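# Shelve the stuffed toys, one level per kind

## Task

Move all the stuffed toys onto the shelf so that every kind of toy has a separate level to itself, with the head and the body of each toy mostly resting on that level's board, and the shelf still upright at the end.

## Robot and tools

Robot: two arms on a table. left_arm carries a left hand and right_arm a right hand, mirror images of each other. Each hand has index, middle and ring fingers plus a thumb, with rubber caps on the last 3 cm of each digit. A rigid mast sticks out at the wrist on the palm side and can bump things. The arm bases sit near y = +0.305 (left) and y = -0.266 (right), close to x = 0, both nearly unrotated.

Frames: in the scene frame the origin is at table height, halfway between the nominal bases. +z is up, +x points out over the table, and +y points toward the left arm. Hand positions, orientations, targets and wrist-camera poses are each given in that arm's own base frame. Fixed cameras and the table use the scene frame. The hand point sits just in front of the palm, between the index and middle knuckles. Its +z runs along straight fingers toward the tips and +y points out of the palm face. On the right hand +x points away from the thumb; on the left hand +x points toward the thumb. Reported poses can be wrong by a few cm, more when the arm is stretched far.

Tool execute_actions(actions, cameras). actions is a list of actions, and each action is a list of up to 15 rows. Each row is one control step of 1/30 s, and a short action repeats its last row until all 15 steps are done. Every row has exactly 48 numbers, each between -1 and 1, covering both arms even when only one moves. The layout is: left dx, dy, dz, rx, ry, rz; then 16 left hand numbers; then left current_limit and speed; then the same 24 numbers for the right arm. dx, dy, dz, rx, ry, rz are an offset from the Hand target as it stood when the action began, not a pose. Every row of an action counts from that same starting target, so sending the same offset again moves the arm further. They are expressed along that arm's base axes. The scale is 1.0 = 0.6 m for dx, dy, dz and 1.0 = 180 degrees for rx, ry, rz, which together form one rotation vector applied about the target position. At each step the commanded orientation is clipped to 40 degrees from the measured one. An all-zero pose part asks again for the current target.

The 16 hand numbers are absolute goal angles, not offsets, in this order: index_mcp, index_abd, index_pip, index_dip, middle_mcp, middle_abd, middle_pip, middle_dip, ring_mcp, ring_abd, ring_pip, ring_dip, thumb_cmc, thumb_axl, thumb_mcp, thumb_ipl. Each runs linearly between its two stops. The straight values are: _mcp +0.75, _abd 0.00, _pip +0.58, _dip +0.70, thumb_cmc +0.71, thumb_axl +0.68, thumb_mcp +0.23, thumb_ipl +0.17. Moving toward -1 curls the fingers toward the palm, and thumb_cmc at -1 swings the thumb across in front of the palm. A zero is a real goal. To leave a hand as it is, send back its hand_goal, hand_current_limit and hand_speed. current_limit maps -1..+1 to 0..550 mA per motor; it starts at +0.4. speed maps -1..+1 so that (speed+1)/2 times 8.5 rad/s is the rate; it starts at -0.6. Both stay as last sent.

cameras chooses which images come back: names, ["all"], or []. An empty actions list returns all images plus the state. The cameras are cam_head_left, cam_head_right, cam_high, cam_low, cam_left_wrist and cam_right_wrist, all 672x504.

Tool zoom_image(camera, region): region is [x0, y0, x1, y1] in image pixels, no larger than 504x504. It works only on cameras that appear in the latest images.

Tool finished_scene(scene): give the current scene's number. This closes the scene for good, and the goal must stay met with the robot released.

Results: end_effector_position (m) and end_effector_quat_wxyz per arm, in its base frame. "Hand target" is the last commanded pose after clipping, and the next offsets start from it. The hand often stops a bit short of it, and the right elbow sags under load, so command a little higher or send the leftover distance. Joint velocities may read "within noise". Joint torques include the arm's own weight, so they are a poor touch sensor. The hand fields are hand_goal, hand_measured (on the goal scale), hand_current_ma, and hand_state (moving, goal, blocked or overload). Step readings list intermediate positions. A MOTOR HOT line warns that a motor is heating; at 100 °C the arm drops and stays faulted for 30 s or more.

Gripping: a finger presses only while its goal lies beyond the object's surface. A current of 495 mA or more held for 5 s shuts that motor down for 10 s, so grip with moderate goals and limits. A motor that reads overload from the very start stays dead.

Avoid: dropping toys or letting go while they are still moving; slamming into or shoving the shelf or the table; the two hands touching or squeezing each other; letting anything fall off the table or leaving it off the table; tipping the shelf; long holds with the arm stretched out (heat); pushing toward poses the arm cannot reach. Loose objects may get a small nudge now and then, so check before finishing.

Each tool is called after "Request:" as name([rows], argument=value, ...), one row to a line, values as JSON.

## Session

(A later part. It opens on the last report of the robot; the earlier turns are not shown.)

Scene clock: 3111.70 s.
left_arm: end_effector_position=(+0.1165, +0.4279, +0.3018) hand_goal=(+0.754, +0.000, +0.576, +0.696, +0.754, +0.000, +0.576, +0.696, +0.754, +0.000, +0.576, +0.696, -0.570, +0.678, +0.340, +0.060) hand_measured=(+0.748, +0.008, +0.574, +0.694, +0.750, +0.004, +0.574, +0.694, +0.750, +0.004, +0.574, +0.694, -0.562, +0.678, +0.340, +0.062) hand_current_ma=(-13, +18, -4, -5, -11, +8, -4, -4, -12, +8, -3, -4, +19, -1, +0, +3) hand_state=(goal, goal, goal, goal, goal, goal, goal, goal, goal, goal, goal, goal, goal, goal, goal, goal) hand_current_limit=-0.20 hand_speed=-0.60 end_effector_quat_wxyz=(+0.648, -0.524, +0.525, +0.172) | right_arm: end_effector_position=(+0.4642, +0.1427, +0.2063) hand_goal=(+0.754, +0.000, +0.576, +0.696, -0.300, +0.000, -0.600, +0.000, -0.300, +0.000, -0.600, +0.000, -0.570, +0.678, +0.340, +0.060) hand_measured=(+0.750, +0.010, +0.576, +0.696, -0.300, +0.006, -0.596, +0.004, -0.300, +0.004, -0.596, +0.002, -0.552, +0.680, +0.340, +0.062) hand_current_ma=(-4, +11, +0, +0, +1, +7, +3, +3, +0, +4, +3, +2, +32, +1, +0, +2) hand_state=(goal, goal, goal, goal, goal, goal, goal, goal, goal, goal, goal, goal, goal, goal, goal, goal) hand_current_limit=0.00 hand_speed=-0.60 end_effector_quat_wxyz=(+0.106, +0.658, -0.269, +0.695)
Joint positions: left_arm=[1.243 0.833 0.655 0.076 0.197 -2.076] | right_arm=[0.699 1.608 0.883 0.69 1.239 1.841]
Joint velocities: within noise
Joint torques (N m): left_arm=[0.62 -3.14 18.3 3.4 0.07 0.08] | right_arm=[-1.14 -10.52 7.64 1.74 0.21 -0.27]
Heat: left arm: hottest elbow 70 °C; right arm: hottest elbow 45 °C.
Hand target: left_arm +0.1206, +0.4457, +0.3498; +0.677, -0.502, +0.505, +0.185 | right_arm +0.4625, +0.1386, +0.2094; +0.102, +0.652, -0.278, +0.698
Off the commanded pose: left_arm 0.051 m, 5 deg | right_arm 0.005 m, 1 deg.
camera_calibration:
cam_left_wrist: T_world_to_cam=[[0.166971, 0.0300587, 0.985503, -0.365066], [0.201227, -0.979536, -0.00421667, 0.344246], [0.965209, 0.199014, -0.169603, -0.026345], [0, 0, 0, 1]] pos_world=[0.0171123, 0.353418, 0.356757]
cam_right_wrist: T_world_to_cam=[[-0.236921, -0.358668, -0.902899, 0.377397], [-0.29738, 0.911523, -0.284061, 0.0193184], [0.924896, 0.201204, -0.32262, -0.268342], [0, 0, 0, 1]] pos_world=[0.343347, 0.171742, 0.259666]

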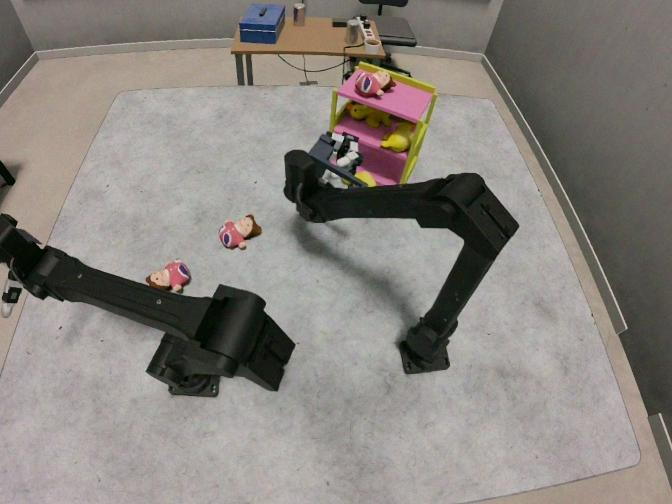

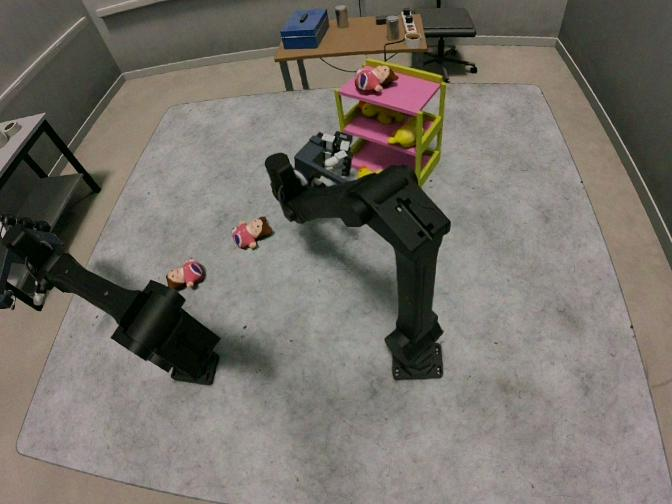

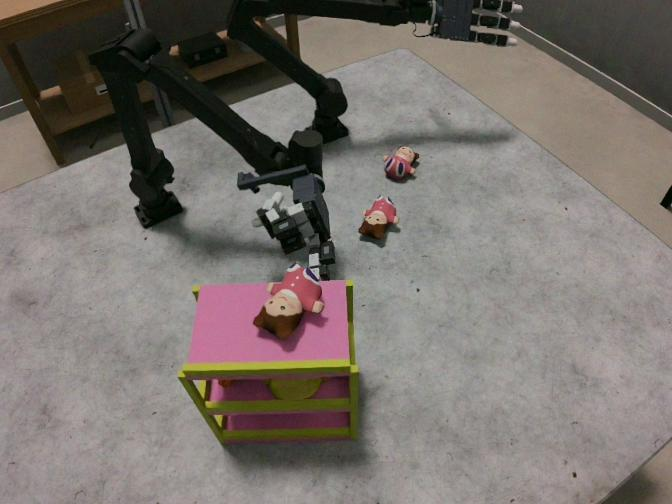

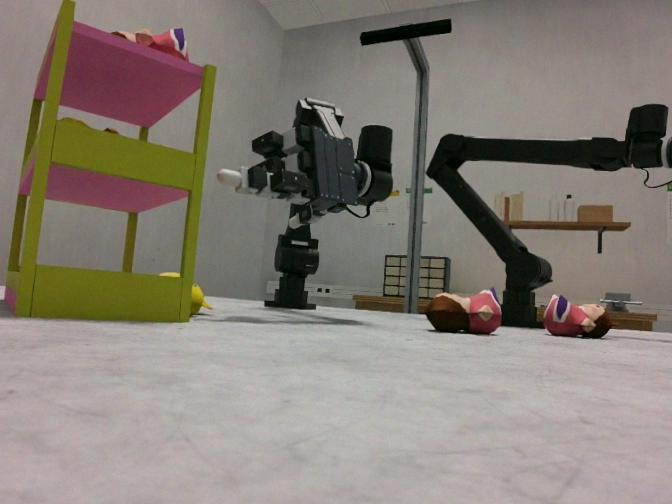

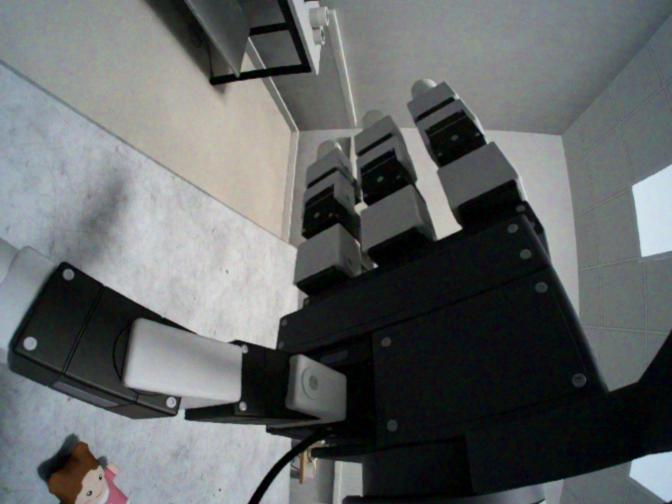

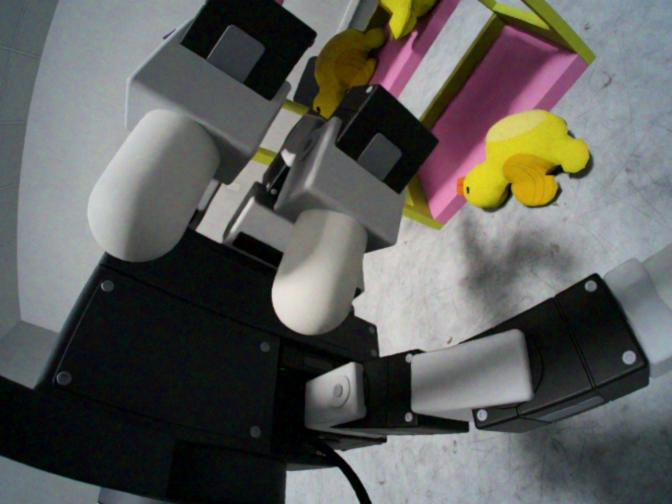

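Request:
execute_actions([
  [[0,0,0,0,0,0,0.754,0,0.576,0.696,0.754,0,0.576,0.696,0.754,0,0.576,0.696,-0.571,0.678,0.34,0.06,-0.2,-0.6,-0.08,0.04,0.06,0,0,0.12,0.3,0,0.4,0.5,0,0,0.358,0.478,-0.3,0,-0.6,0,-0.57,0.678,0.34,0.06,-0.2,-0.6]],
  [[0,0,0,0,0,0,0.754,0,0.576,0.696,0.754,0,0.576,0.696,0.754,0,0.576,0.696,-0.571,0.678,0.34,0.06,-0.2,-0.6,-0.03,0.02,0.04,0,0,0.13,-0.04,0,0.358,0.478,-0.04,0,0.358,0.478,0.3,0,0,0.3,-0.57,0.678,0.34,0.06,-0.2,-0.6]],
  [[0,0,0,0,0,0,0.754,0,0.576,0.696,0.754,0,0.576,0.696,0.754,0,0.576,0.696,-0.571,0.678,0.34,0.06,-0.2,-0.6,0,0,0,0,0,0.13,-0.04,0,0.358,0.478,-0.04,0,0.358,0.478,1,0,0.576,0.696,-0.57,0.678,0.34,0.06,-0.2,-0.6]],
  [[0,0,0,0,0,0,0.754,0,0.576,0.696,0.754,0,0.576,0.696,0.754,0,0.576,0.696,-0.571,0.678,0.34,0.06,-0.2,-0.6,0,0,0,0.043,0.0714,0.12,-0.04,0,0.358,0.478,-0.04,0,0.358,0.478,1,0,0.576,0.696,-0.57,0.678,0.34,0.06,-0.2,-0.6]],
], cameras=["cam_head_right","cam_head_left","cam_low","cam_right_wrist"])

Request:
zoom_image(camera="cam_head_left", region=[310, 60, 460, 210])

Request:
zoom_image(camera="cam_head_right", region=[310, 60, 460, 210])

Scene clock: 3187.57 s.
left_arm: end_effector_position=(+0.1165, +0.4279, +0.3018) hand_goal=(+0.754, +0.000, +0.576, +0.696, +0.754, +0.000, +0.576, +0.696, +0.754, +0.000, +0.576, +0.696, -0.570, +0.678, +0.340, +0.060) hand_measured=(+0.748, +0.008, +0.574, +0.694, +0.750, +0.004, +0.574, +0.694, +0.750, +0.004, +0.574, +0.694, -0.562, +0.678, +0.340, +0.062) hand_current_ma=(-13, +18, -4, -5, -11, +8, -4, -4, -12, +8, -3, -4, +19, -1, +0, +3) hand_state=(goal, goal, goal, goal, goal, goal, goal, goal, goal, goal, goal, goal, goal, goal, goal, goal) hand_current_limit=-0.20 hand_speed=-0.60 end_effector_quat_wxyz=(+0.648, -0.524, +0.525, +0.172) | right_arm: end_effector_position=(+0.3779, +0.1714, +0.2281) hand_goal=(-0.040, +0.000, +0.358, +0.478, -0.040, +0.000, +0.358, +0.478, +1.000, +0.000, +0.576, +0.696, -0.570, +0.678, +0.340, +0.060) hand_measured=(-0.040, +0.008, +0.360, +0.482, -0.040, +0.006, +0.356, +0.476, +0.994, +0.004, +0.572, +0.694, -0.552, +0.680, +0.340, +0.062) hand_current_ma=(+0, +9, +1, +3, +0, +7, -1, -3, -6, +4, -3, -2, +31, +1, +0, +2) hand_state=(goal, goal, goal, goal, goal, goal, goal, goal, goal, goal, goal, goal, goal, goal, goal, goal) hand_current_limit=-0.20 hand_speed=-0.60 end_effector_quat_wxyz=(-0.478, +0.719, +0.179, +0.471)
Joint positions: left_arm=[1.243 0.833 0.655 0.076 0.197 -2.076] | right_arm=[0.241 0.837 0.467 0.23 -0.792 2.019]
Joint torques (N m): left_arm=[0.38 -3.84 18.15 3.41 0.1 0.05] | right_arm=[-1.49 -2.73 16.84 1.54 -0.27 -0.15]
Heat: left arm: hottest elbow 71 °C; right arm: hottest elbow 41 °C.
Hand target: left_arm +0.1206, +0.4457, +0.3498; +0.677, -0.502, +0.505, +0.185 | right_arm +0.3966, +0.1745, +0.2694; -0.481, +0.702, +0.185, +0.492
Off the commanded pose: left_arm 0.051 m, 5 deg | right_arm 0.045 m, 3 deg.
joint sent to its limit (left arm) — joint 6 (wrist roll), lower limit. The joint targets are off in position, not in orientation.
Step readings (end_effector_position of left_arm | right_arm):
0: (+0.1165, +0.4279, +0.3018) | (+0.4642, +0.1427, +0.2063)
1: (+0.1165, +0.4279, +0.3018) | (+0.4646, +0.1429, +0.2060)
2: (+0.1165, +0.4279, +0.3018) | (+0.4665, +0.1449, +0.2055)
4: (+0.1165, +0.4279, +0.3018) | (+0.4582, +0.1486, +0.2055)
8: (+0.1165, +0.4279, +0.3018) | (+0.4277, +0.1586, +0.2253)
15: (+0.1165, +0.4279, +0.3018) | (+0.4178, +0.1635, +0.2541)
16: (+0.1165, +0.4279, +0.3018) | (+0.4185, +0.1648, +0.2528)
17: (+0.1165, +0.4279, +0.3018) | (+0.4213, +0.1707, +0.2508)
19: (+0.1165, +0.4279, +0.3018) | (+0.4179, +0.1811, +0.2461)
23: (+0.1165, +0.4279, +0.3018) | (+0.3998, +0.1816, +0.2550)
30: (+0.1165, +0.4279, +0.3018) | (+0.3953, +0.1777, +0.2753)
31: (+0.1165, +0.4279, +0.3018) | (+0.3962, +0.1794, +0.2737)
32: (+0.1165, +0.4279, +0.3018) | (+0.3985, +0.1874, +0.2716)
34: (+0.1165, +0.4279, +0.3018) | (+0.3973, +0.1990, +0.2662)
38: (+0.1165, +0.4279, +0.3018) | (+0.3908, +0.1886, +0.2660)
45: (+0.1165, +0.4279, +0.3018) | (+0.3955, +0.1759, +0.2718)
46: (+0.1165, +0.4279, +0.3018) | (+0.3950, +0.1782, +0.2703)
47: (+0.1165, +0.4279, +0.3018) | (+0.3929, +0.1854, +0.2668)
49: (+0.1165, +0.4279, +0.3018) | (+0.3848, +0.1943, +0.2571)
53: (+0.1165, +0.4279, +0.3018) | (+0.3798, +0.1780, +0.2462)
60: (+0.1165, +0.4279, +0.3018) | (+0.3779, +0.1691, +0.2262)
camera_calibration:
cam_right_wrist: T_world_to_cam=[[0.0596863, -0.158291, -0.985587, 0.259386], [-0.961294, -0.275167, -0.0140217, 0.366269], [-0.268982, 0.948276, -0.168588, 0.100723], [0, 0, 0, 1]] pos_world=[0.363703, 0.046331, 0.277764]
Images, in order (width x height): cam_head_left 672x504, cam_head_right 672x504, cam_low 672x504, cam_right_wrist 672x504.

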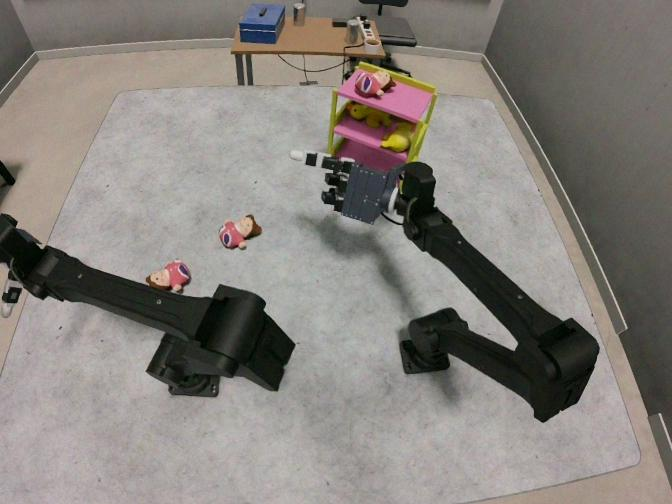

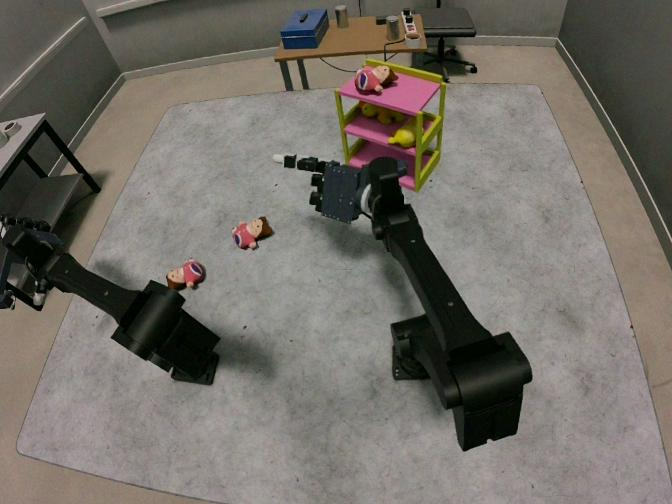

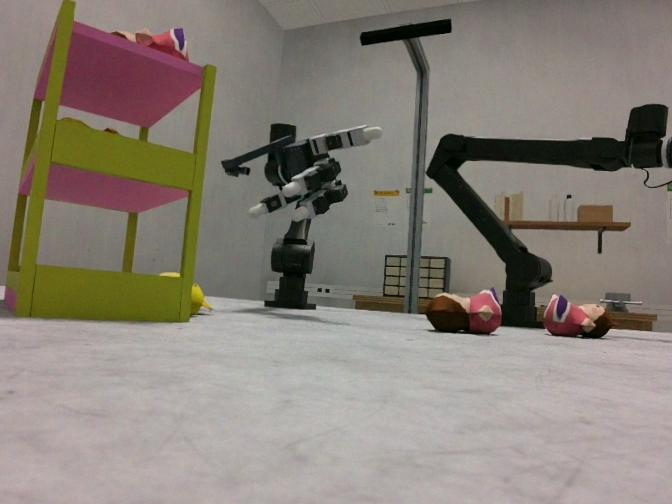

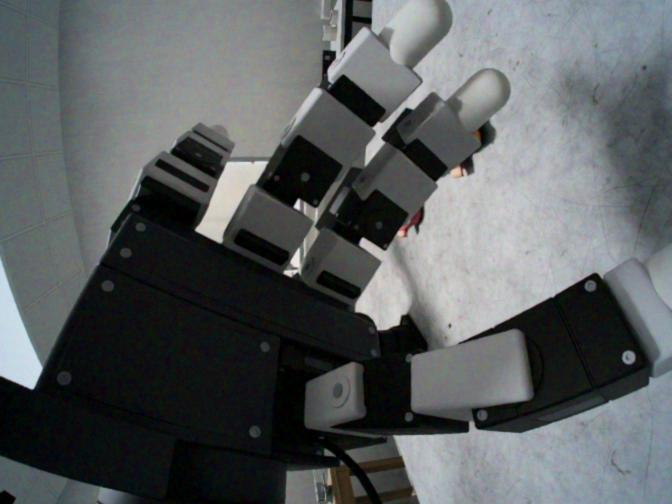

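Scaled by 3.360 from the camera's 672x504 image, which has a finer 960x720 frame.

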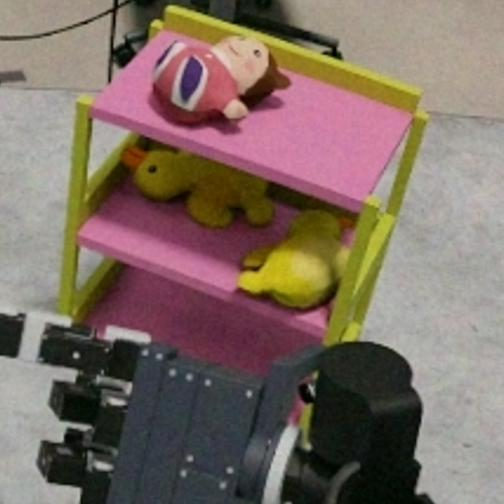

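Scaled by 3.360 from the camera's 672x504 image, which has a finer 960x720 frame.

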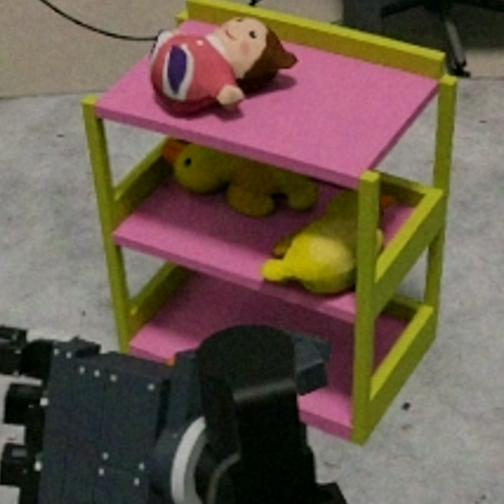

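Request:
execute_actions([
  [[0,0,0,0,0,0,0.754,0,0.576,0.696,0.754,0,0.576,0.696,0.754,0,0.576,0.696,-0.571,0.678,0.34,0.06,-0.2,-0.6,0.008,-0.133,0.133,0,0,-0.033,-0.04,0,0.358,0.478,-0.04,0,0.358,0.478,-0.3,0,-0.6,0,-0.57,0.678,0.34,0.06,-0.2,-0.6]],
  [[0,0,0,0,0,0,0.754,0,0.576,0.696,0.754,0,0.576,0.696,0.754,0,0.576,0.696,-0.571,0.678,0.34,0.06,-0.2,-0.6,0.0,-0.183,0.1,0,0,-0.039,-0.04,0,0.358,0.478,-0.04,0,0.358,0.478,-0.3,0,-0.6,0,-0.57,0.678,0.34,0.06,-0.2,-0.6]],
  [[0,0,0,0,0,0,0.754,0,0.576,0.696,0.754,0,0.576,0.696,0.754,0,0.576,0.696,-0.571,0.678,0.34,0.06,-0.2,-0.6,-0.008,-0.183,0,0,0,-0.05,-0.04,0,0.358,0.478,-0.04,0,0.358,0.478,-0.3,0,-0.6,0,-0.57,0.678,0.34,0.06,-0.2,-0.6]],
  [[0,0,0,0,0,0,0.754,0,0.576,0.696,0.754,0,0.576,0.696,0.754,0,0.576,0.696,-0.571,0.678,0.34,0.06,-0.2,-0.6,-0.05,-0.183,0,0,0,-0.06,-0.04,0,0.358,0.478,-0.04,0,0.358,0.478,-0.3,0,-0.6,0,-0.57,0.678,0.34,0.06,-0.2,-0.6]],
  [[0,0,0,0,0,0,0.754,0,0.576,0.696,0.754,0,0.576,0.696,0.754,0,0.576,0.696,-0.571,0.678,0.34,0.06,-0.2,-0.6,-0.083,-0.167,0,0,0,-0.06,-0.04,0,0.358,0.478,-0.04,0,0.358,0.478,-0.3,0,-0.6,0,-0.57,0.678,0.34,0.06,-0.2,-0.6]],
  [[0,0,0,0,0,0,0.754,0,0.576,0.696,0.754,0,0.576,0.696,0.754,0,0.576,0.696,-0.571,0.678,0.34,0.06,-0.2,-0.6,-0.083,-0.133,0,0,0,-0.06,-0.04,0,0.358,0.478,-0.04,0,0.358,0.478,-0.3,0,-0.6,0,-0.57,0.678,0.34,0.06,-0.2,-0.6]],
], cameras=["cam_head_right","cam_head_left","cam_high"])

Request:
zoom_image(camera="cam_head_left", region=[310, 60, 460, 210])

Request:
zoom_image(camera="cam_head_right", region=[310, 60, 460, 210])

Scene clock: 3294.03 s.
left_arm: end_effector_position=(+0.1165, +0.4279, +0.3018) hand_goal=(+0.754, +0.000, +0.576, +0.696, +0.754, +0.000, +0.576, +0.696, +0.754, +0.000, +0.576, +0.696, -0.570, +0.678, +0.340, +0.060) hand_measured=(+0.748, +0.008, +0.574, +0.694, +0.750, +0.004, +0.574, +0.694, +0.750, +0.004, +0.574, +0.694, -0.562, +0.678, +0.340, +0.062) hand_current_ma=(-13, +18, -4, -5, -11, +8, -4, -4, -12, +8, -3, -4, +19, -1, +0, +3) hand_state=(goal, goal, goal, goal, goal, goal, goal, goal, goal, goal, goal, goal, goal, goal, goal, goal) hand_current_limit=-0.20 hand_speed=-0.60 end_effector_quat_wxyz=(+0.648, -0.524, +0.525, +0.172) | right_arm: end_effector_position=(+0.2597, -0.4023, +0.3663) hand_goal=(-0.040, +0.000, +0.358, +0.478, -0.040, +0.000, +0.358, +0.478, -0.300, +0.000, -0.600, +0.000, -0.570, +0.678, +0.340, +0.060) hand_measured=(-0.044, +0.008, +0.360, +0.482, -0.042, +0.006, +0.356, +0.476, -0.300, +0.004, -0.594, +0.002, -0.554, +0.680, +0.340, +0.062) hand_current_ma=(-3, +9, +1, +3, -3, +7, -1, -3, +0, +4, +5, +2, +28, +1, -1, +2) hand_state=(goal, goal, goal, goal, goal, goal, goal, goal, goal, goal, goal, goal, goal, goal, goal, goal) hand_current_limit=-0.20 hand_speed=-0.60 end_effector_quat_wxyz=(-0.230, +0.705, -0.190, +0.644)
Joint positions: left_arm=[1.243 0.833 0.655 0.076 0.197 -2.076] | right_arm=[-1.332 1.125 1.051 -0.319 -1.399 1.789]
Joint torques (N m): left_arm=[0.5 -3.55 18.36 3.52 0.08 0.06] | right_arm=[-0.09 -6.36 17.14 1.7 -0.42 -0.39]
Heat: left arm: hottest elbow 72 °C; right arm: hottest elbow 53 °C.
Hand target: left_arm +0.1206, +0.4457, +0.3498; +0.677, -0.502, +0.505, +0.185 | right_arm +0.2669, -0.4147, +0.4091; -0.203, +0.709, -0.155, +0.657
Off the commanded pose: left_arm 0.051 m, 5 deg | right_arm 0.045 m, 5 deg.
joint sent to its limit (left arm) — joint 6 (wrist roll), lower limit. The joint targets are off in position, not in orientation.
Step readings (end_effector_position of left_arm | right_arm):
0: (+0.1165, +0.4279, +0.3018) | (+0.3778, +0.1714, +0.2281)
1: (+0.1165, +0.4279, +0.3018) | (+0.3778, +0.1713, +0.2282)
2: (+0.1165, +0.4279, +0.3018) | (+0.3767, +0.1693, +0.2283)
4: (+0.1165, +0.4279, +0.3018) | (+0.3778, +0.1538, +0.2345)
8: (+0.1165, +0.4279, +0.3018) | (+0.3851, +0.1118, +0.2785)
15: (+0.1165, +0.4279, +0.3018) | (+0.3895, +0.0979, +0.3232)
16: (+0.1165, +0.4279, +0.3018) | (+0.3896, +0.0974, +0.3219)
17: (+0.1165, +0.4279, +0.3018) | (+0.3877, +0.0951, +0.3197)
19: (+0.1165, +0.4279, +0.3018) | (+0.3872, +0.0736, +0.3191)
23: (+0.1165, +0.4279, +0.3018) | (+0.3898, +0.0112, +0.3415)
30: (+0.1165, +0.4279, +0.3018) | (+0.3914, -0.0082, +0.3788)
31: (+0.1165, +0.4279, +0.3018) | (+0.3921, -0.0090, +0.3785)
32: (+0.1165, +0.4279, +0.3018) | (+0.3914, -0.0117, +0.3772)
34: (+0.1165, +0.4279, +0.3018) | (+0.3899, -0.0352, +0.3733)
38: (+0.1165, +0.4279, +0.3018) | (+0.3851, -0.1018, +0.3640)
45: (+0.1165, +0.4279, +0.3018) | (+0.3882, -0.1188, +0.3618)
46: (+0.1165, +0.4279, +0.3018) | (+0.3881, -0.1190, +0.3629)
47: (+0.1165, +0.4279, +0.3018) | (+0.3865, -0.1214, +0.3645)
49: (+0.1165, +0.4279, +0.3018) | (+0.3793, -0.1428, +0.3676)
53: (+0.1165, +0.4279, +0.3018) | (+0.3590, -0.2071, +0.3709)
60: (+0.1165, +0.4279, +0.3018) | (+0.3588, -0.2278, +0.3648)
61: (+0.1165, +0.4279, +0.3018) | (+0.3587, -0.2279, +0.3644)
62: (+0.1165, +0.4279, +0.3018) | (+0.3570, -0.2301, +0.3647)
64: (+0.1165, +0.4279, +0.3018) | (+0.3465, -0.2485, +0.3664)
68: (+0.1165, +0.4279, +0.3018) | (+0.3138, -0.3060, +0.3703)
75: (+0.1165, +0.4279, +0.3018) | (+0.3089, -0.3264, +0.3666)
76: (+0.1165, +0.4279, +0.3018) | (+0.3089, -0.3265, +0.3662)
77: (+0.1165, +0.4279, +0.3018) | (+0.3078, -0.3287, +0.3664)
79: (+0.1165, +0.4279, +0.3018) | (+0.2985, -0.3427, +0.3678)
83: (+0.1165, +0.4279, +0.3018) | (+0.2663, -0.3852, +0.3698)
90: (+0.1165, +0.4279, +0.3018) | (+0.2593, -0.4016, +0.3639)
Images, in order (width x height): cam_head_left 672x504, cam_head_right 672x504, cam_high 672x504.

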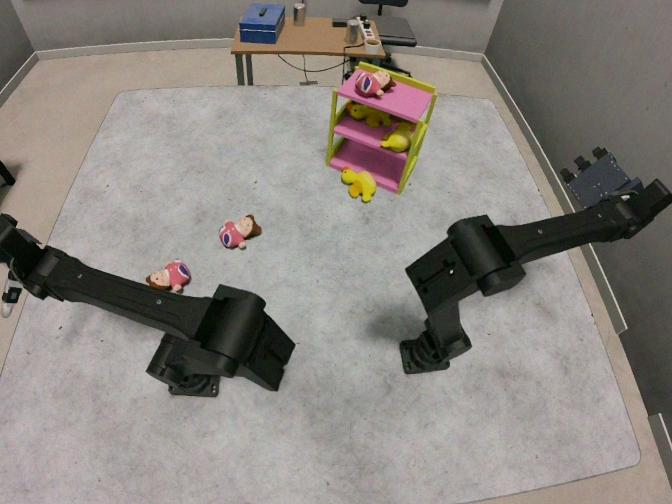

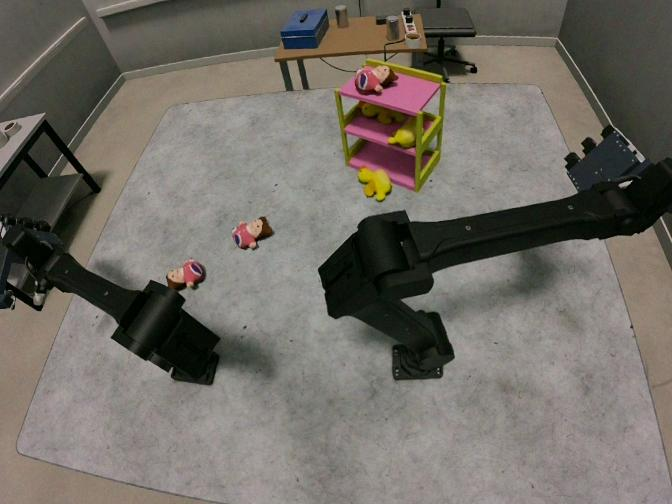

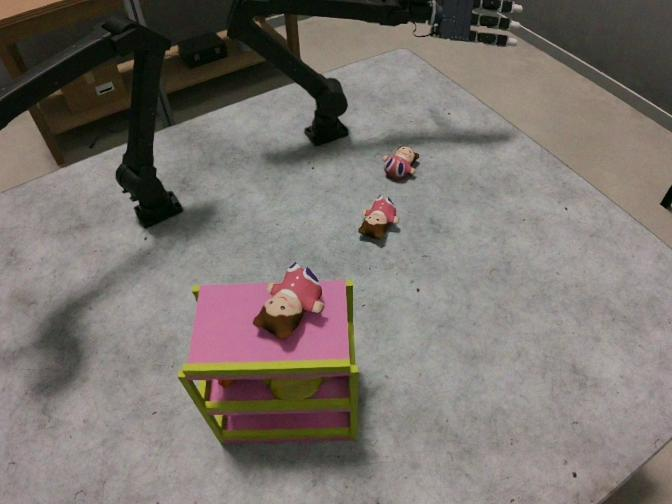

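Scaled by 3.360 from the camera's 672x504 image, which has a finer 960x720 frame.

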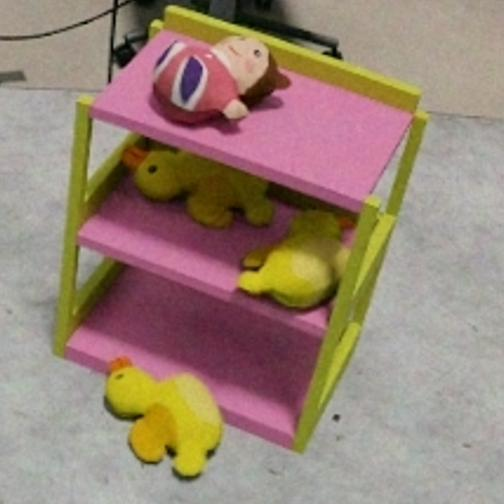

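Scaled by 3.360 from the camera's 672x504 image, which has a finer 960x720 frame.

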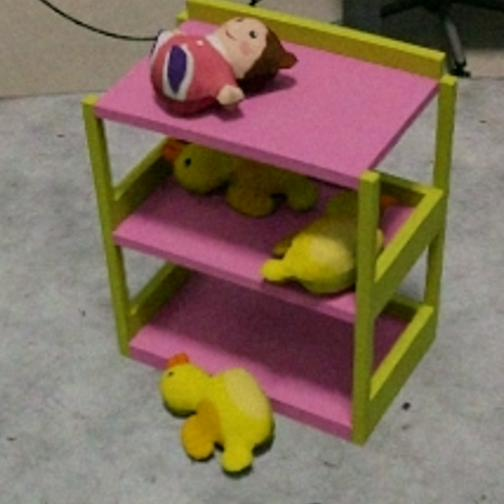

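Request:
execute_actions([
  [[0.1323,-0.0845,0,0,0,-0.0722,-0.04,0,0.358,0.478,-0.04,0,0.358,0.478,-0.3,0,-0.6,0,-0.571,0.678,0.34,0.06,-0.1,-0.6,0,0,0,0,0,0,-0.04,0,0.358,0.478,-0.04,0,0.358,0.478,-0.3,0,-0.6,0,-0.57,0.678,0.34,0.06,-0.2,-0.6]],
  [[0.1333,-0.0833,0,0,0,-0.0667,-0.04,0,0.358,0.478,-0.04,0,0.358,0.478,-0.3,0,-0.6,0,-0.571,0.678,0.34,0.06,-0.1,-0.6,0,0,0,0,0,0,-0.04,0,0.358,0.478,-0.04,0,0.358,0.478,-0.3,0,-0.6,0,-0.57,0.678,0.34,0.06,-0.2,-0.6]],
  [[0.1167,-0.1083,0,0,0,-0.0667,-0.04,0,0.358,0.478,-0.04,0,0.358,0.478,-0.3,0,-0.6,0,-0.571,0.678,0.34,0.06,-0.1,-0.6,0,0,0,0,0,0,-0.04,0,0.358,0.478,-0.04,0,0.358,0.478,-0.3,0,-0.6,0,-0.57,0.678,0.34,0.06,-0.2,-0.6]],
  [[0.0833,-0.1833,0,0,0,-0.1,-0.04,0,0.358,0.478,-0.04,0,0.358,0.478,-0.3,0,-0.6,0,-0.571,0.678,0.34,0.06,-0.1,-0.6,0,0,0,0,0,0,-0.04,0,0.358,0.478,-0.04,0,0.358,0.478,-0.3,0,-0.6,0,-0.57,0.678,0.34,0.06,-0.2,-0.6]],
  [[0.05,-0.1833,0,0,0,-0.0833,-0.04,0,0.358,0.478,-0.04,0,0.358,0.478,-0.3,0,-0.6,0,-0.571,0.678,0.34,0.06,-0.1,-0.6,0,0,0,0,0,0,-0.04,0,0.358,0.478,-0.04,0,0.358,0.478,-0.3,0,-0.6,0,-0.57,0.678,0.34,0.06,-0.2,-0.6]],
  [[0.0333,-0.2,0,0,0,-0.0722,-0.04,0,0.358,0.478,-0.04,0,0.358,0.478,-0.3,0,-0.6,0,-0.571,0.678,0.34,0.06,-0.1,-0.6,0,0,0,0,0,0,-0.04,0,0.358,0.478,-0.04,0,0.358,0.478,-0.3,0,-0.6,0,-0.57,0.678,0.34,0.06,-0.2,-0.6]],
  [[0.0167,-0.2,0,0,0,-0.0722,-0.04,0,0.358,0.478,-0.04,0,0.358,0.478,-0.3,0,-0.6,0,-0.571,0.678,0.34,0.06,-0.1,-0.6,0,0,0,0,0,0,-0.04,0,0.358,0.478,-0.04,0,0.358,0.478,-0.3,0,-0.6,0,-0.57,0.678,0.34,0.06,-0.2,-0.6]],
], cameras=["cam_head_right","cam_head_left"])

Scene clock: 3354.27 s.
left_arm: end_effector_position=(+0.4412, -0.1741, +0.3051) hand_goal=(-0.040, +0.000, +0.358, +0.478, -0.040, +0.000, +0.358, +0.478, -0.300, +0.000, -0.600, +0.000, -0.570, +0.678, +0.340, +0.060) hand_measured=(-0.042, +0.008, +0.360, +0.480, -0.042, +0.004, +0.358, +0.480, -0.300, +0.004, -0.596, +0.002, -0.562, +0.678, +0.340, +0.062) hand_current_ma=(-4, +15, +2, +5, -3, +8, +2, +4, +0, +8, +9, +5, +19, -1, +0, +3) hand_state=(goal, goal, goal, goal, goal, goal, goal, goal, goal, goal, goal, goal, goal, goal, goal, goal) hand_current_limit=-0.10 hand_speed=-0.60 end_effector_quat_wxyz=(+0.563, +0.041, +0.739, -0.369) | right_arm: end_effector_position=(+0.2597, -0.4023, +0.3663) hand_goal=(-0.040, +0.000, +0.358, +0.478, -0.040, +0.000, +0.358, +0.478, -0.300, +0.000, -0.600, +0.000, -0.570, +0.678, +0.340, +0.060) hand_measured=(-0.044, +0.008, +0.360, +0.482, -0.042, +0.006, +0.356, +0.476, -0.300, +0.004, -0.594, +0.002, -0.554, +0.680, +0.340, +0.062) hand_current_ma=(-3, +9, +1, +3, -3, +7, -1, -3, +0, +4, +5, +2, +28, +1, -1, +2) hand_state=(goal, goal, goal, goal, goal, goal, goal, goal, goal, goal, goal, goal, goal, goal, goal, goal) hand_current_limit=-0.20 hand_speed=-0.60 end_effector_quat_wxyz=(-0.230, +0.705, -0.190, +0.644)
Joint positions: left_arm=[-0.433 0.934 0.711 0.126 0.201 -2.076] | right_arm=[-1.332 1.125 1.051 -0.319 -1.399 1.789]
Joint torques (N m): left_arm=[0.32 -4.54 17.95 3.23 -0.06 0.25] | right_arm=[0.09 -6.07 17.24 1.74 -0.42 -0.4]
Heat: left arm: hottest elbow 72 °C; right arm: hottest elbow 52 °C.
Hand target: left_arm +0.4600, -0.1800, +0.3499; +0.590, +0.040, +0.711, -0.380 | right_arm +0.2669, -0.4147, +0.4091; -0.203, +0.709, -0.155, +0.657
Off the commanded pose: left_arm 0.049 m, 5 deg | right_arm 0.045 m, 5 deg.
joint sent to its limit (left arm) — joint 6 (wrist roll), lower limit. The joint targets are off in position, not in orientation.
Step readings (end_effector_position of left_arm | right_arm):
0: (+0.1165, +0.4279, +0.3018) | (+0.2597, -0.4023, +0.3663)
1: (+0.1171, +0.4278, +0.3018) | (+0.2597, -0.4023, +0.3663)
2: (+0.1216, +0.4267, +0.3019) | (+0.2597, -0.4023, +0.3663)
4: (+0.1367, +0.4216, +0.3036) | (+0.2597, -0.4023, +0.3663)
8: (+0.1782, +0.4018, +0.3117) | (+0.2597, -0.4023, +0.3663)
15: (+0.1935, +0.3919, +0.3170) | (+0.2597, -0.4023, +0.3663)
16: (+0.1937, +0.3918, +0.3170) | (+0.2597, -0.4023, +0.3663)
17: (+0.1968, +0.3902, +0.3170) | (+0.2597, -0.4023, +0.3663)
19: (+0.2128, +0.3813, +0.3167) | (+0.2597, -0.4023, +0.3663)
23: (+0.2583, +0.3516, +0.3164) | (+0.2597, -0.4023, +0.3663)
30: (+0.2719, +0.3409, +0.3164) | (+0.2597, -0.4023, +0.3663)
31: (+0.2721, +0.3408, +0.3164) | (+0.2597, -0.4023, +0.3663)
32: (+0.2746, +0.3387, +0.3164) | (+0.2597, -0.4023, +0.3663)
34: (+0.2887, +0.3269, +0.3164) | (+0.2597, -0.4023, +0.3663)
38: (+0.3278, +0.2878, +0.3164) | (+0.2597, -0.4023, +0.3663)
45: (+0.3384, +0.2749, +0.3164) | (+0.2597, -0.4023, +0.3663)
46: (+0.3389, +0.2743, +0.3164) | (+0.2597, -0.4023, +0.3663)
47: (+0.3423, +0.2704, +0.3164) | (+0.2597, -0.4023, +0.3663)
49: (+0.3567, +0.2495, +0.3167) | (+0.2597, -0.4023, +0.3663)
53: (+0.3853, +0.1932, +0.3226) | (+0.2597, -0.4023, +0.3663)
60: (+0.3934, +0.1723, +0.3256) | (+0.2597, -0.4023, +0.3663)
61: (+0.3936, +0.1719, +0.3256) | (+0.2597, -0.4023, +0.3663)
62: (+0.3953, +0.1678, +0.3255) | (+0.2597, -0.4023, +0.3663)
64: (+0.4032, +0.1462, +0.3249) | (+0.2597, -0.4023, +0.3663)
68: (+0.4194, +0.0838, +0.3259) | (+0.2597, -0.4023, +0.3663)
75: (+0.4228, +0.0632, +0.3260) | (+0.2597, -0.4023, +0.3663)
76: (+0.4229, +0.0630, +0.3260) | (+0.2597, -0.4023, +0.3663)
77: (+0.4232, +0.0598, +0.3260) | (+0.2597, -0.4023, +0.3663)
79: (+0.4258, +0.0368, +0.3260) | (+0.2597, -0.4023, +0.3663)
83: (+0.4271, -0.0346, +0.3240) | (+0.2597, -0.4023, +0.3663)
90: (+0.4343, -0.0564, +0.3084) | (+0.2597, -0.4023, +0.3663)
91: (+0.4351, -0.0566, +0.3066) | (+0.2597, -0.4023, +0.3663)
92: (+0.4358, -0.0591, +0.3054) | (+0.2597, -0.4023, +0.3663)
94: (+0.4356, -0.0808, +0.3046) | (+0.2597, -0.4023, +0.3663)
98: (+0.4292, -0.1483, +0.3034) | (+0.2597, -0.4023, +0.3663)
105: (+0.4389, -0.1733, +0.3025) | (+0.2597, -0.4023, +0.3663)
Images, in order (width x height): cam_head_left 672x504, cam_head_right 672x504.

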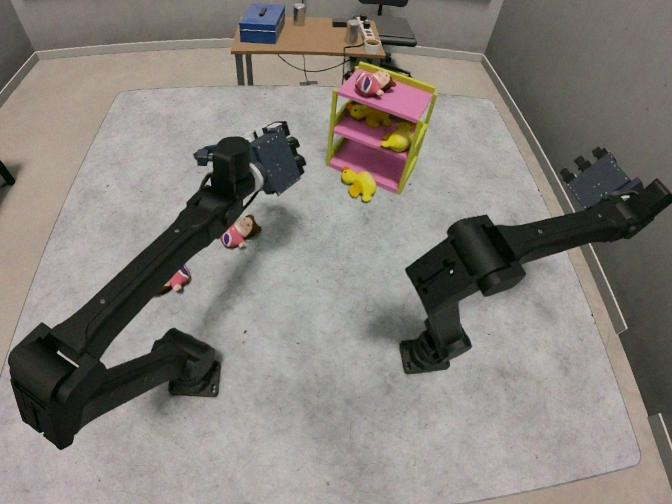

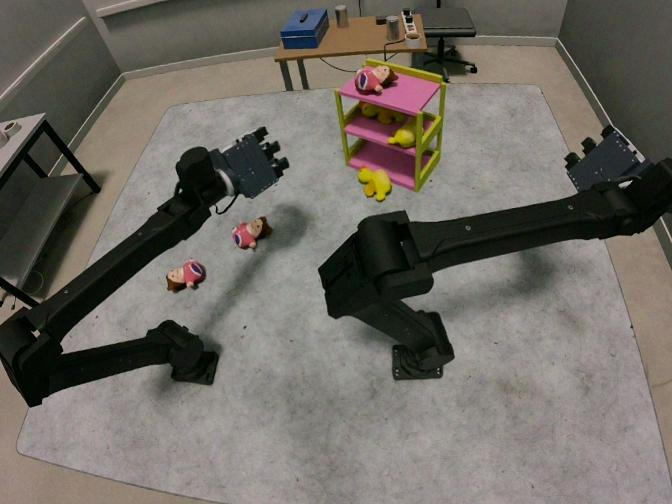

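Request:
execute_actions([
  [[0.0333,-0.2,0,0,0,-0.0778,-0.04,0,0.358,0.478,-0.04,0,0.358,0.478,-0.3,0,-0.6,0,-0.571,0.678,0.34,0.06,-0.1,-0.6,0,0,0,0,0,0,-0.04,0,0.358,0.478,-0.04,0,0.358,0.478,-0.3,0,-0.6,0,-0.57,0.678,0.34,0.06,-0.2,-0.6]],
  [[0.0667,-0.1667,-0.05,0,0,-0.0667,-0.04,0,0.358,0.478,-0.04,0,0.358,0.478,-0.3,0,-0.6,0,-0.571,0.678,0.34,0.06,-0.1,-0.6,0,0,0,0,0,0,-0.04,0,0.358,0.478,-0.04,0,0.358,0.478,-0.3,0,-0.6,0,-0.57,0.678,0.34,0.06,-0.2,-0.6]],
  [[0.09,-0.1,-0.05,0,0,-0.0528,-0.04,0,0.358,0.478,-0.04,0,0.358,0.478,-0.3,0,-0.6,0,-0.571,0.678,0.34,0.06,-0.1,-0.6,0,0,0,0,0,0,-0.04,0,0.358,0.478,-0.04,0,0.358,0.478,-0.3,0,-0.6,0,-0.57,0.678,0.34,0.06,-0.2,-0.6]],
], cameras=["cam_head_right","cam_head_left","cam_left_wrist","cam_low"])

Request:
zoom_image(camera="cam_head_right", region=[310, 60, 460, 210])

Scene clock: 3364.47 s.
left_arm: end_effector_position=(+0.5522, -0.4557, +0.2520) hand_goal=(-0.040, +0.000, +0.358, +0.478, -0.040, +0.000, +0.358, +0.478, -0.300, +0.000, -0.600, +0.000, -0.570, +0.678, +0.340, +0.060) hand_measured=(-0.044, +0.008, +0.360, +0.480, -0.042, +0.004, +0.358, +0.480, -0.300, +0.004, -0.596, +0.002, -0.562, +0.678, +0.340, +0.062) hand_current_ma=(-7, +15, +2, +5, -6, +8, +2, +4, +0, +8, +9, +5, +19, -1, +0, +3) hand_state=(goal, goal, goal, goal, goal, goal, goal, goal, goal, goal, goal, goal, goal, goal, goal, goal) hand_current_limit=-0.10 hand_speed=-0.60 end_effector_quat_wxyz=(+0.419, +0.251, +0.687, -0.538) | right_arm: end_effector_position=(+0.2597, -0.4023, +0.3663) hand_goal=(-0.040, +0.000, +0.358, +0.478, -0.040, +0.000, +0.358, +0.478, -0.300, +0.000, -0.600, +0.000, -0.570, +0.678, +0.340, +0.060) hand_measured=(-0.044, +0.008, +0.360, +0.482, -0.042, +0.006, +0.356, +0.476, -0.300, +0.004, -0.594, +0.002, -0.554, +0.680, +0.340, +0.062) hand_current_ma=(-3, +9, +1, +3, -3, +7, -1, -3, +0, +4, +5, +2, +28, +1, -1, +2) hand_state=(goal, goal, goal, goal, goal, goal, goal, goal, goal, goal, goal, goal, goal, goal, goal, goal) hand_current_limit=-0.20 hand_speed=-0.60 end_effector_quat_wxyz=(-0.230, +0.705, -0.190, +0.644)
Joint positions: left_arm=[-0.615 1.665 1.215 0.363 0.643 -2.076] | right_arm=[-1.332 1.125 1.051 -0.319 -1.399 1.789]
Joint torques (N m): left_arm=[1.14 -17.14 16.03 2.51 0.1 0.32] | right_arm=[-0.62 -6.01 17.18 1.76 -0.43 -0.4]
Heat: left arm: hottest elbow 73 °C; right arm: hottest elbow 53 °C.
Hand target: left_arm +0.5741, -0.4600, +0.2897; +0.446, +0.255, +0.665, -0.542 | right_arm +0.2669, -0.4147, +0.4091; -0.203, +0.709, -0.155, +0.657
Off the commanded pose: left_arm 0.044 m, 4 deg | right_arm 0.045 m, 5 deg.
Step readings (end_effector_position of left_arm | right_arm):
0: (+0.4412, -0.1741, +0.3051) | (+0.2597, -0.4023, +0.3663)
1: (+0.4414, -0.1745, +0.3051) | (+0.2597, -0.4023, +0.3663)
2: (+0.4417, -0.1782, +0.3057) | (+0.2597, -0.4023, +0.3663)
4: (+0.4437, -0.1989, +0.3082) | (+0.2597, -0.4023, +0.3663)
8: (+0.4466, -0.2591, +0.3106) | (+0.2597, -0.4023, +0.3663)
15: (+0.4576, -0.2899, +0.2999) | (+0.2597, -0.4023, +0.3663)
16: (+0.4582, -0.2910, +0.2996) | (+0.2597, -0.4023, +0.3663)
17: (+0.4588, -0.2959, +0.2998) | (+0.2597, -0.4023, +0.3663)
19: (+0.4643, -0.3162, +0.3028) | (+0.2597, -0.4023, +0.3663)
23: (+0.4866, -0.3582, +0.2964) | (+0.2597, -0.4023, +0.3663)
30: (+0.5010, -0.3806, +0.2621) | (+0.2597, -0.4023, +0.3663)
31: (+0.5010, -0.3816, +0.2616) | (+0.2597, -0.4023, +0.3663)
32: (+0.4994, -0.3873, +0.2621) | (+0.2597, -0.4023, +0.3663)
34: (+0.5050, -0.4044, +0.2690) | (+0.2597, -0.4023, +0.3663)
38: (+0.5317, -0.4376, +0.2743) | (+0.2597, -0.4023, +0.3663)
45: (+0.5480, -0.4523, +0.2437) | (+0.2597, -0.4023, +0.3663)
camera_calibration:
cam_left_wrist: T_world_to_cam=[[-0.0677984, -0.105637, 0.992091, -0.295954], [-0.864113, 0.503267, -0.00546521, 0.655163], [-0.49871, -0.85765, -0.125403, 0.036207], [0, 0, 0, 1]] pos_world=[0.564127, -0.329933, 0.301734]
Images, in order (width x height): cam_head_left 672x504, cam_head_right 672x504, cam_low 672x504, cam_left_wrist 672x504.

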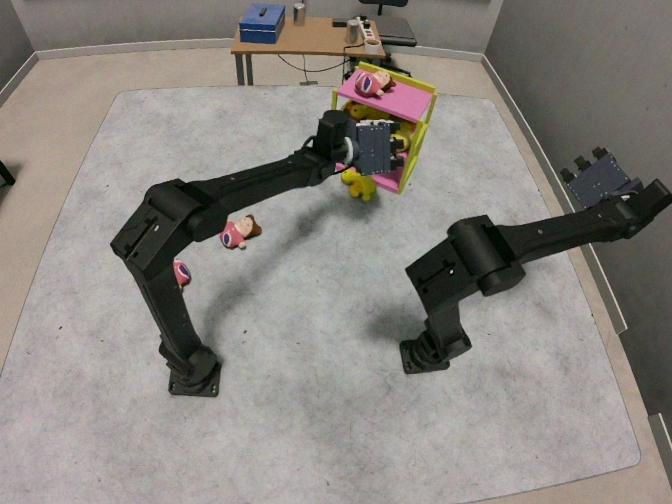

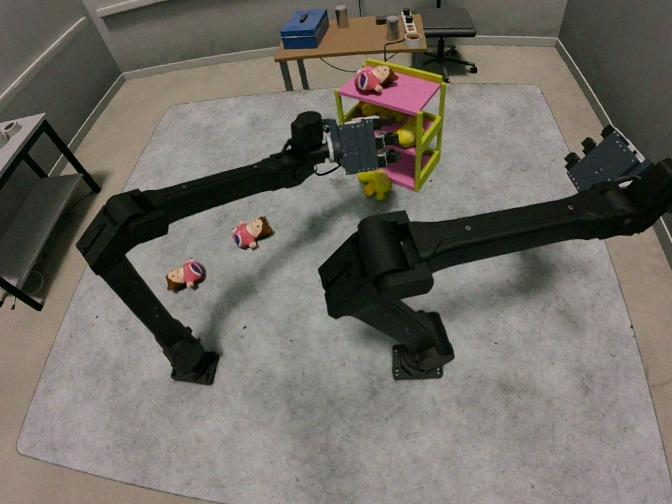

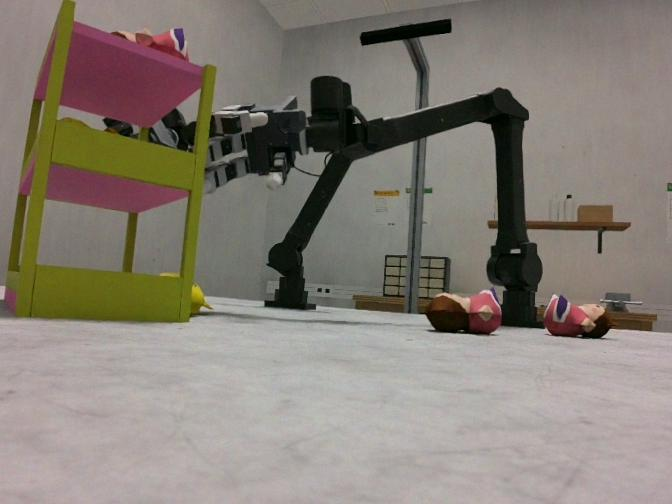

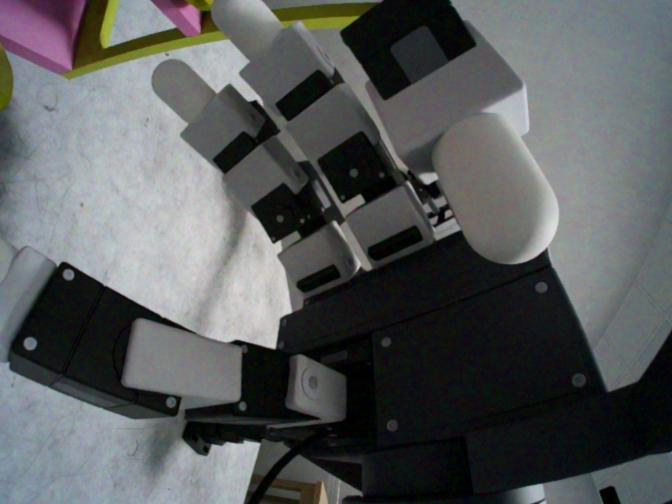

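Scaled by 3.360 from the camera's 672x504 image, which has a finer 960x720 frame.

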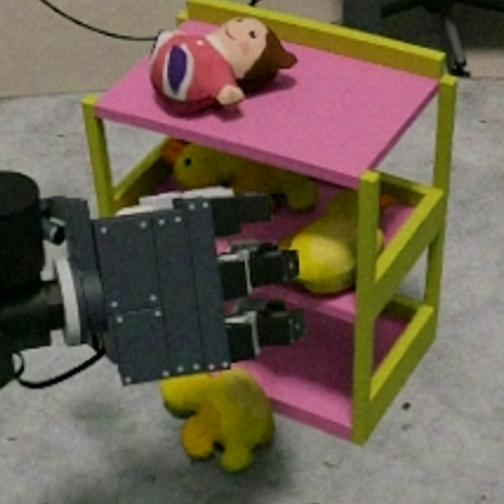

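Request:
execute_actions([
  [[0.02,-0.01,-0.133,0,0,0,-0.04,0,0.358,0.478,-0.04,0,0.358,0.478,-0.3,0,-0.6,0,-0.571,0.678,0.34,0.06,0,-0.6,0,0,0,0,0,0,-0.04,0,0.358,0.478,-0.04,0,0.358,0.478,-0.3,0,-0.6,0,-0.57,0.678,0.34,0.06,-0.2,-0.6]],
  [[0.0,-0.01,-0.133,0,0,0,-0.04,0,0.358,0.478,-0.04,0,0.358,0.478,-0.3,0,-0.6,0,-0.571,0.678,0.34,0.06,0,-0.6,0,0,0,0,0,0,-0.04,0,0.358,0.478,-0.04,0,0.358,0.478,-0.3,0,-0.6,0,-0.57,0.678,0.34,0.06,-0.2,-0.6]],
], cameras=["cam_head_right","cam_head_left","cam_left_wrist","cam_low"])

Request:
zoom_image(camera="cam_head_right", region=[310, 60, 460, 210])

Request:
zoom_image(camera="cam_head_left", region=[310, 60, 460, 210])

Scene clock: 3380.00 s.
left_arm: end_effector_position=(+0.5777, -0.4713, +0.1133) hand_goal=(-0.040, +0.000, +0.358, +0.478, -0.040, +0.000, +0.358, +0.478, -0.300, +0.000, -0.600, +0.000, -0.570, +0.678, +0.340, +0.060) hand_measured=(-0.044, +0.008, +0.360, +0.480, -0.042, +0.004, +0.358, +0.480, -0.300, +0.004, -0.596, +0.002, -0.562, +0.678, +0.340, +0.062) hand_current_ma=(-7, +15, +2, +5, -6, +8, +2, +4, +0, +8, +9, +5, +19, -1, +0, +3) hand_state=(goal, goal, goal, goal, goal, goal, goal, goal, goal, goal, goal, goal, goal, goal, goal, goal) hand_current_limit=0.00 hand_speed=-0.60 end_effector_quat_wxyz=(+0.430, +0.253, +0.679, -0.540) | right_arm: end_effector_position=(+0.2597, -0.4023, +0.3663) hand_goal=(-0.040, +0.000, +0.358, +0.478, -0.040, +0.000, +0.358, +0.478, -0.300, +0.000, -0.600, +0.000, -0.570, +0.678, +0.340, +0.060) hand_measured=(-0.044, +0.008, +0.360, +0.482, -0.042, +0.006, +0.356, +0.476, -0.300, +0.004, -0.594, +0.002, -0.554, +0.680, +0.340, +0.062) hand_current_ma=(-3, +9, +1, +3, -3, +7, -1, -3, +0, +4, +5, +2, +28, +1, -1, +2) hand_state=(goal, goal, goal, goal, goal, goal, goal, goal, goal, goal, goal, goal, goal, goal, goal, goal) hand_current_limit=-0.20 hand_speed=-0.60 end_effector_quat_wxyz=(-0.230, +0.705, -0.190, +0.644)
Joint positions: left_arm=[-0.612 1.948 1.17 0.716 0.642 -2.076] | right_arm=[-1.332 1.125 1.051 -0.319 -1.399 1.789]
Joint torques (N m): left_arm=[0.15 -19.37 10.07 3.26 -0.09 0.29] | right_arm=[-0.09 -6.18 17.25 1.76 -0.42 -0.41]
Heat: left arm: hottest elbow 74 °C; right arm: hottest elbow 53 °C.
Hand target: left_arm +0.5861, -0.4720, +0.1303; +0.446, +0.255, +0.665, -0.542 | right_arm +0.2669, -0.4147, +0.4091; -0.203, +0.709, -0.155, +0.657
Off the commanded pose: left_arm 0.019 m, 2 deg | right_arm 0.045 m, 5 deg.
Step readings (end_effector_position of left_arm | right_arm):
0: (+0.5522, -0.4557, +0.2520) | (+0.2597, -0.4023, +0.3663)
1: (+0.5522, -0.4557, +0.2521) | (+0.2597, -0.4023, +0.3663)
2: (+0.5531, -0.4565, +0.2526) | (+0.2597, -0.4023, +0.3663)
4: (+0.5576, -0.4597, +0.2534) | (+0.2597, -0.4023, +0.3663)
8: (+0.5678, -0.4655, +0.2336) | (+0.2597, -0.4023, +0.3663)
15: (+0.5738, -0.4694, +0.1899) | (+0.2597, -0.4023, +0.3663)
16: (+0.5740, -0.4696, +0.1890) | (+0.2597, -0.4023, +0.3663)
17: (+0.5746, -0.4699, +0.1885) | (+0.2597, -0.4023, +0.3663)
19: (+0.5767, -0.4714, +0.1900) | (+0.2597, -0.4023, +0.3663)
23: (+0.5789, -0.4723, +0.1672) | (+0.2597, -0.4023, +0.3663)
30: (+0.5768, -0.4707, +0.1125) | (+0.2597, -0.4023, +0.3663)
camera_calibration:
cam_left_wrist: T_world_to_cam=[[-0.0888282, -0.091031, 0.991878, -0.139253], [-0.865614, 0.49971, -0.0316588, 0.686387], [-0.49277, -0.861396, -0.123186, 0.0126916], [0, 0, 0, 1]] pos_world=[0.588031, -0.344739, 0.161416]
Images, in order (width x height): cam_head_left 672x504, cam_head_right 672x504, cam_low 672x504, cam_left_wrist 672x504.

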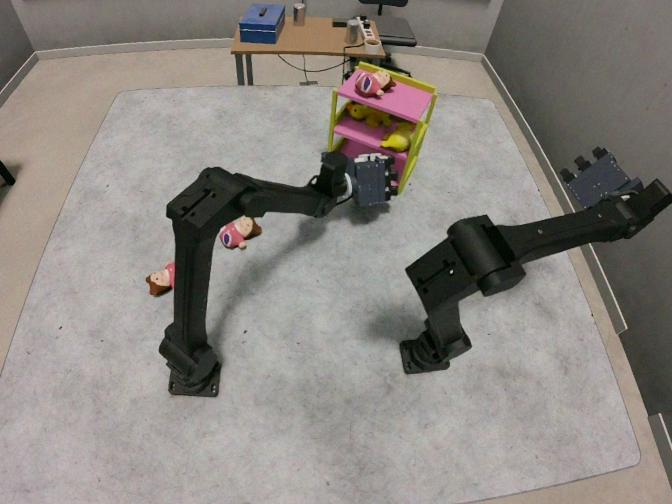

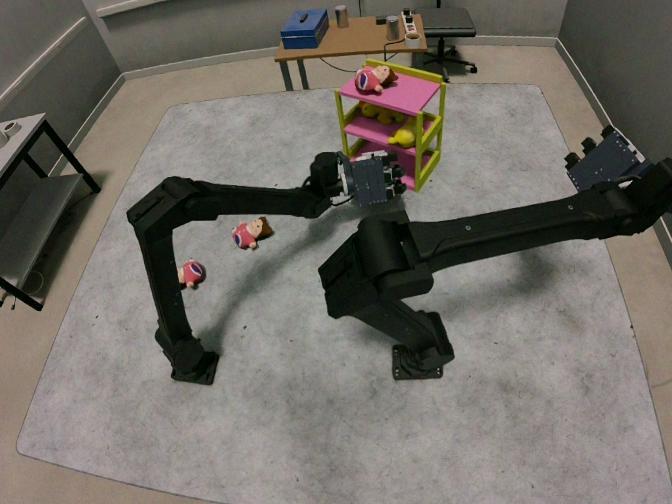

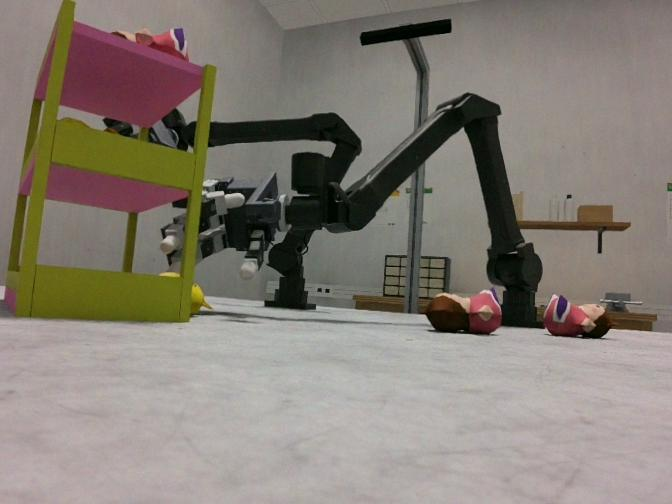

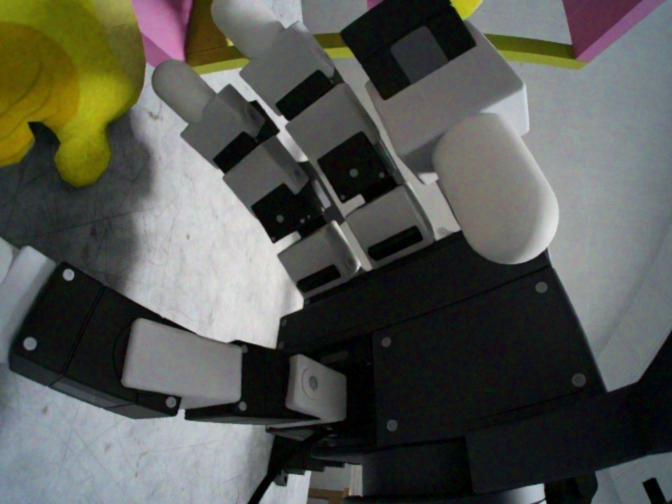

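Scaled by 3.360 from the camera's 672x504 image, which has a finer 960x720 frame.

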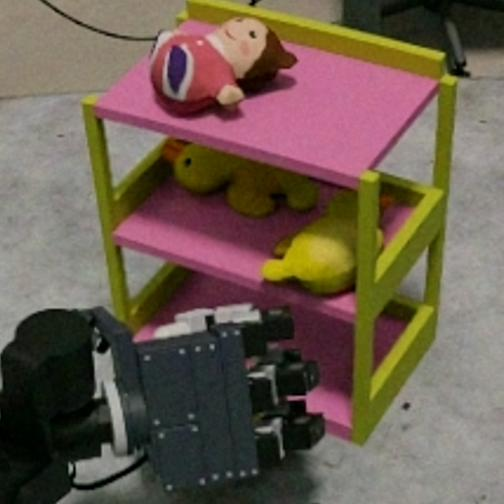

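Scaled by 3.360 from the camera's 672x504 image, which has a finer 960x720 frame.

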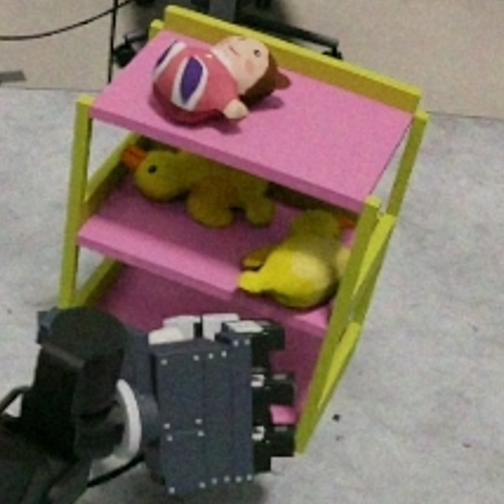

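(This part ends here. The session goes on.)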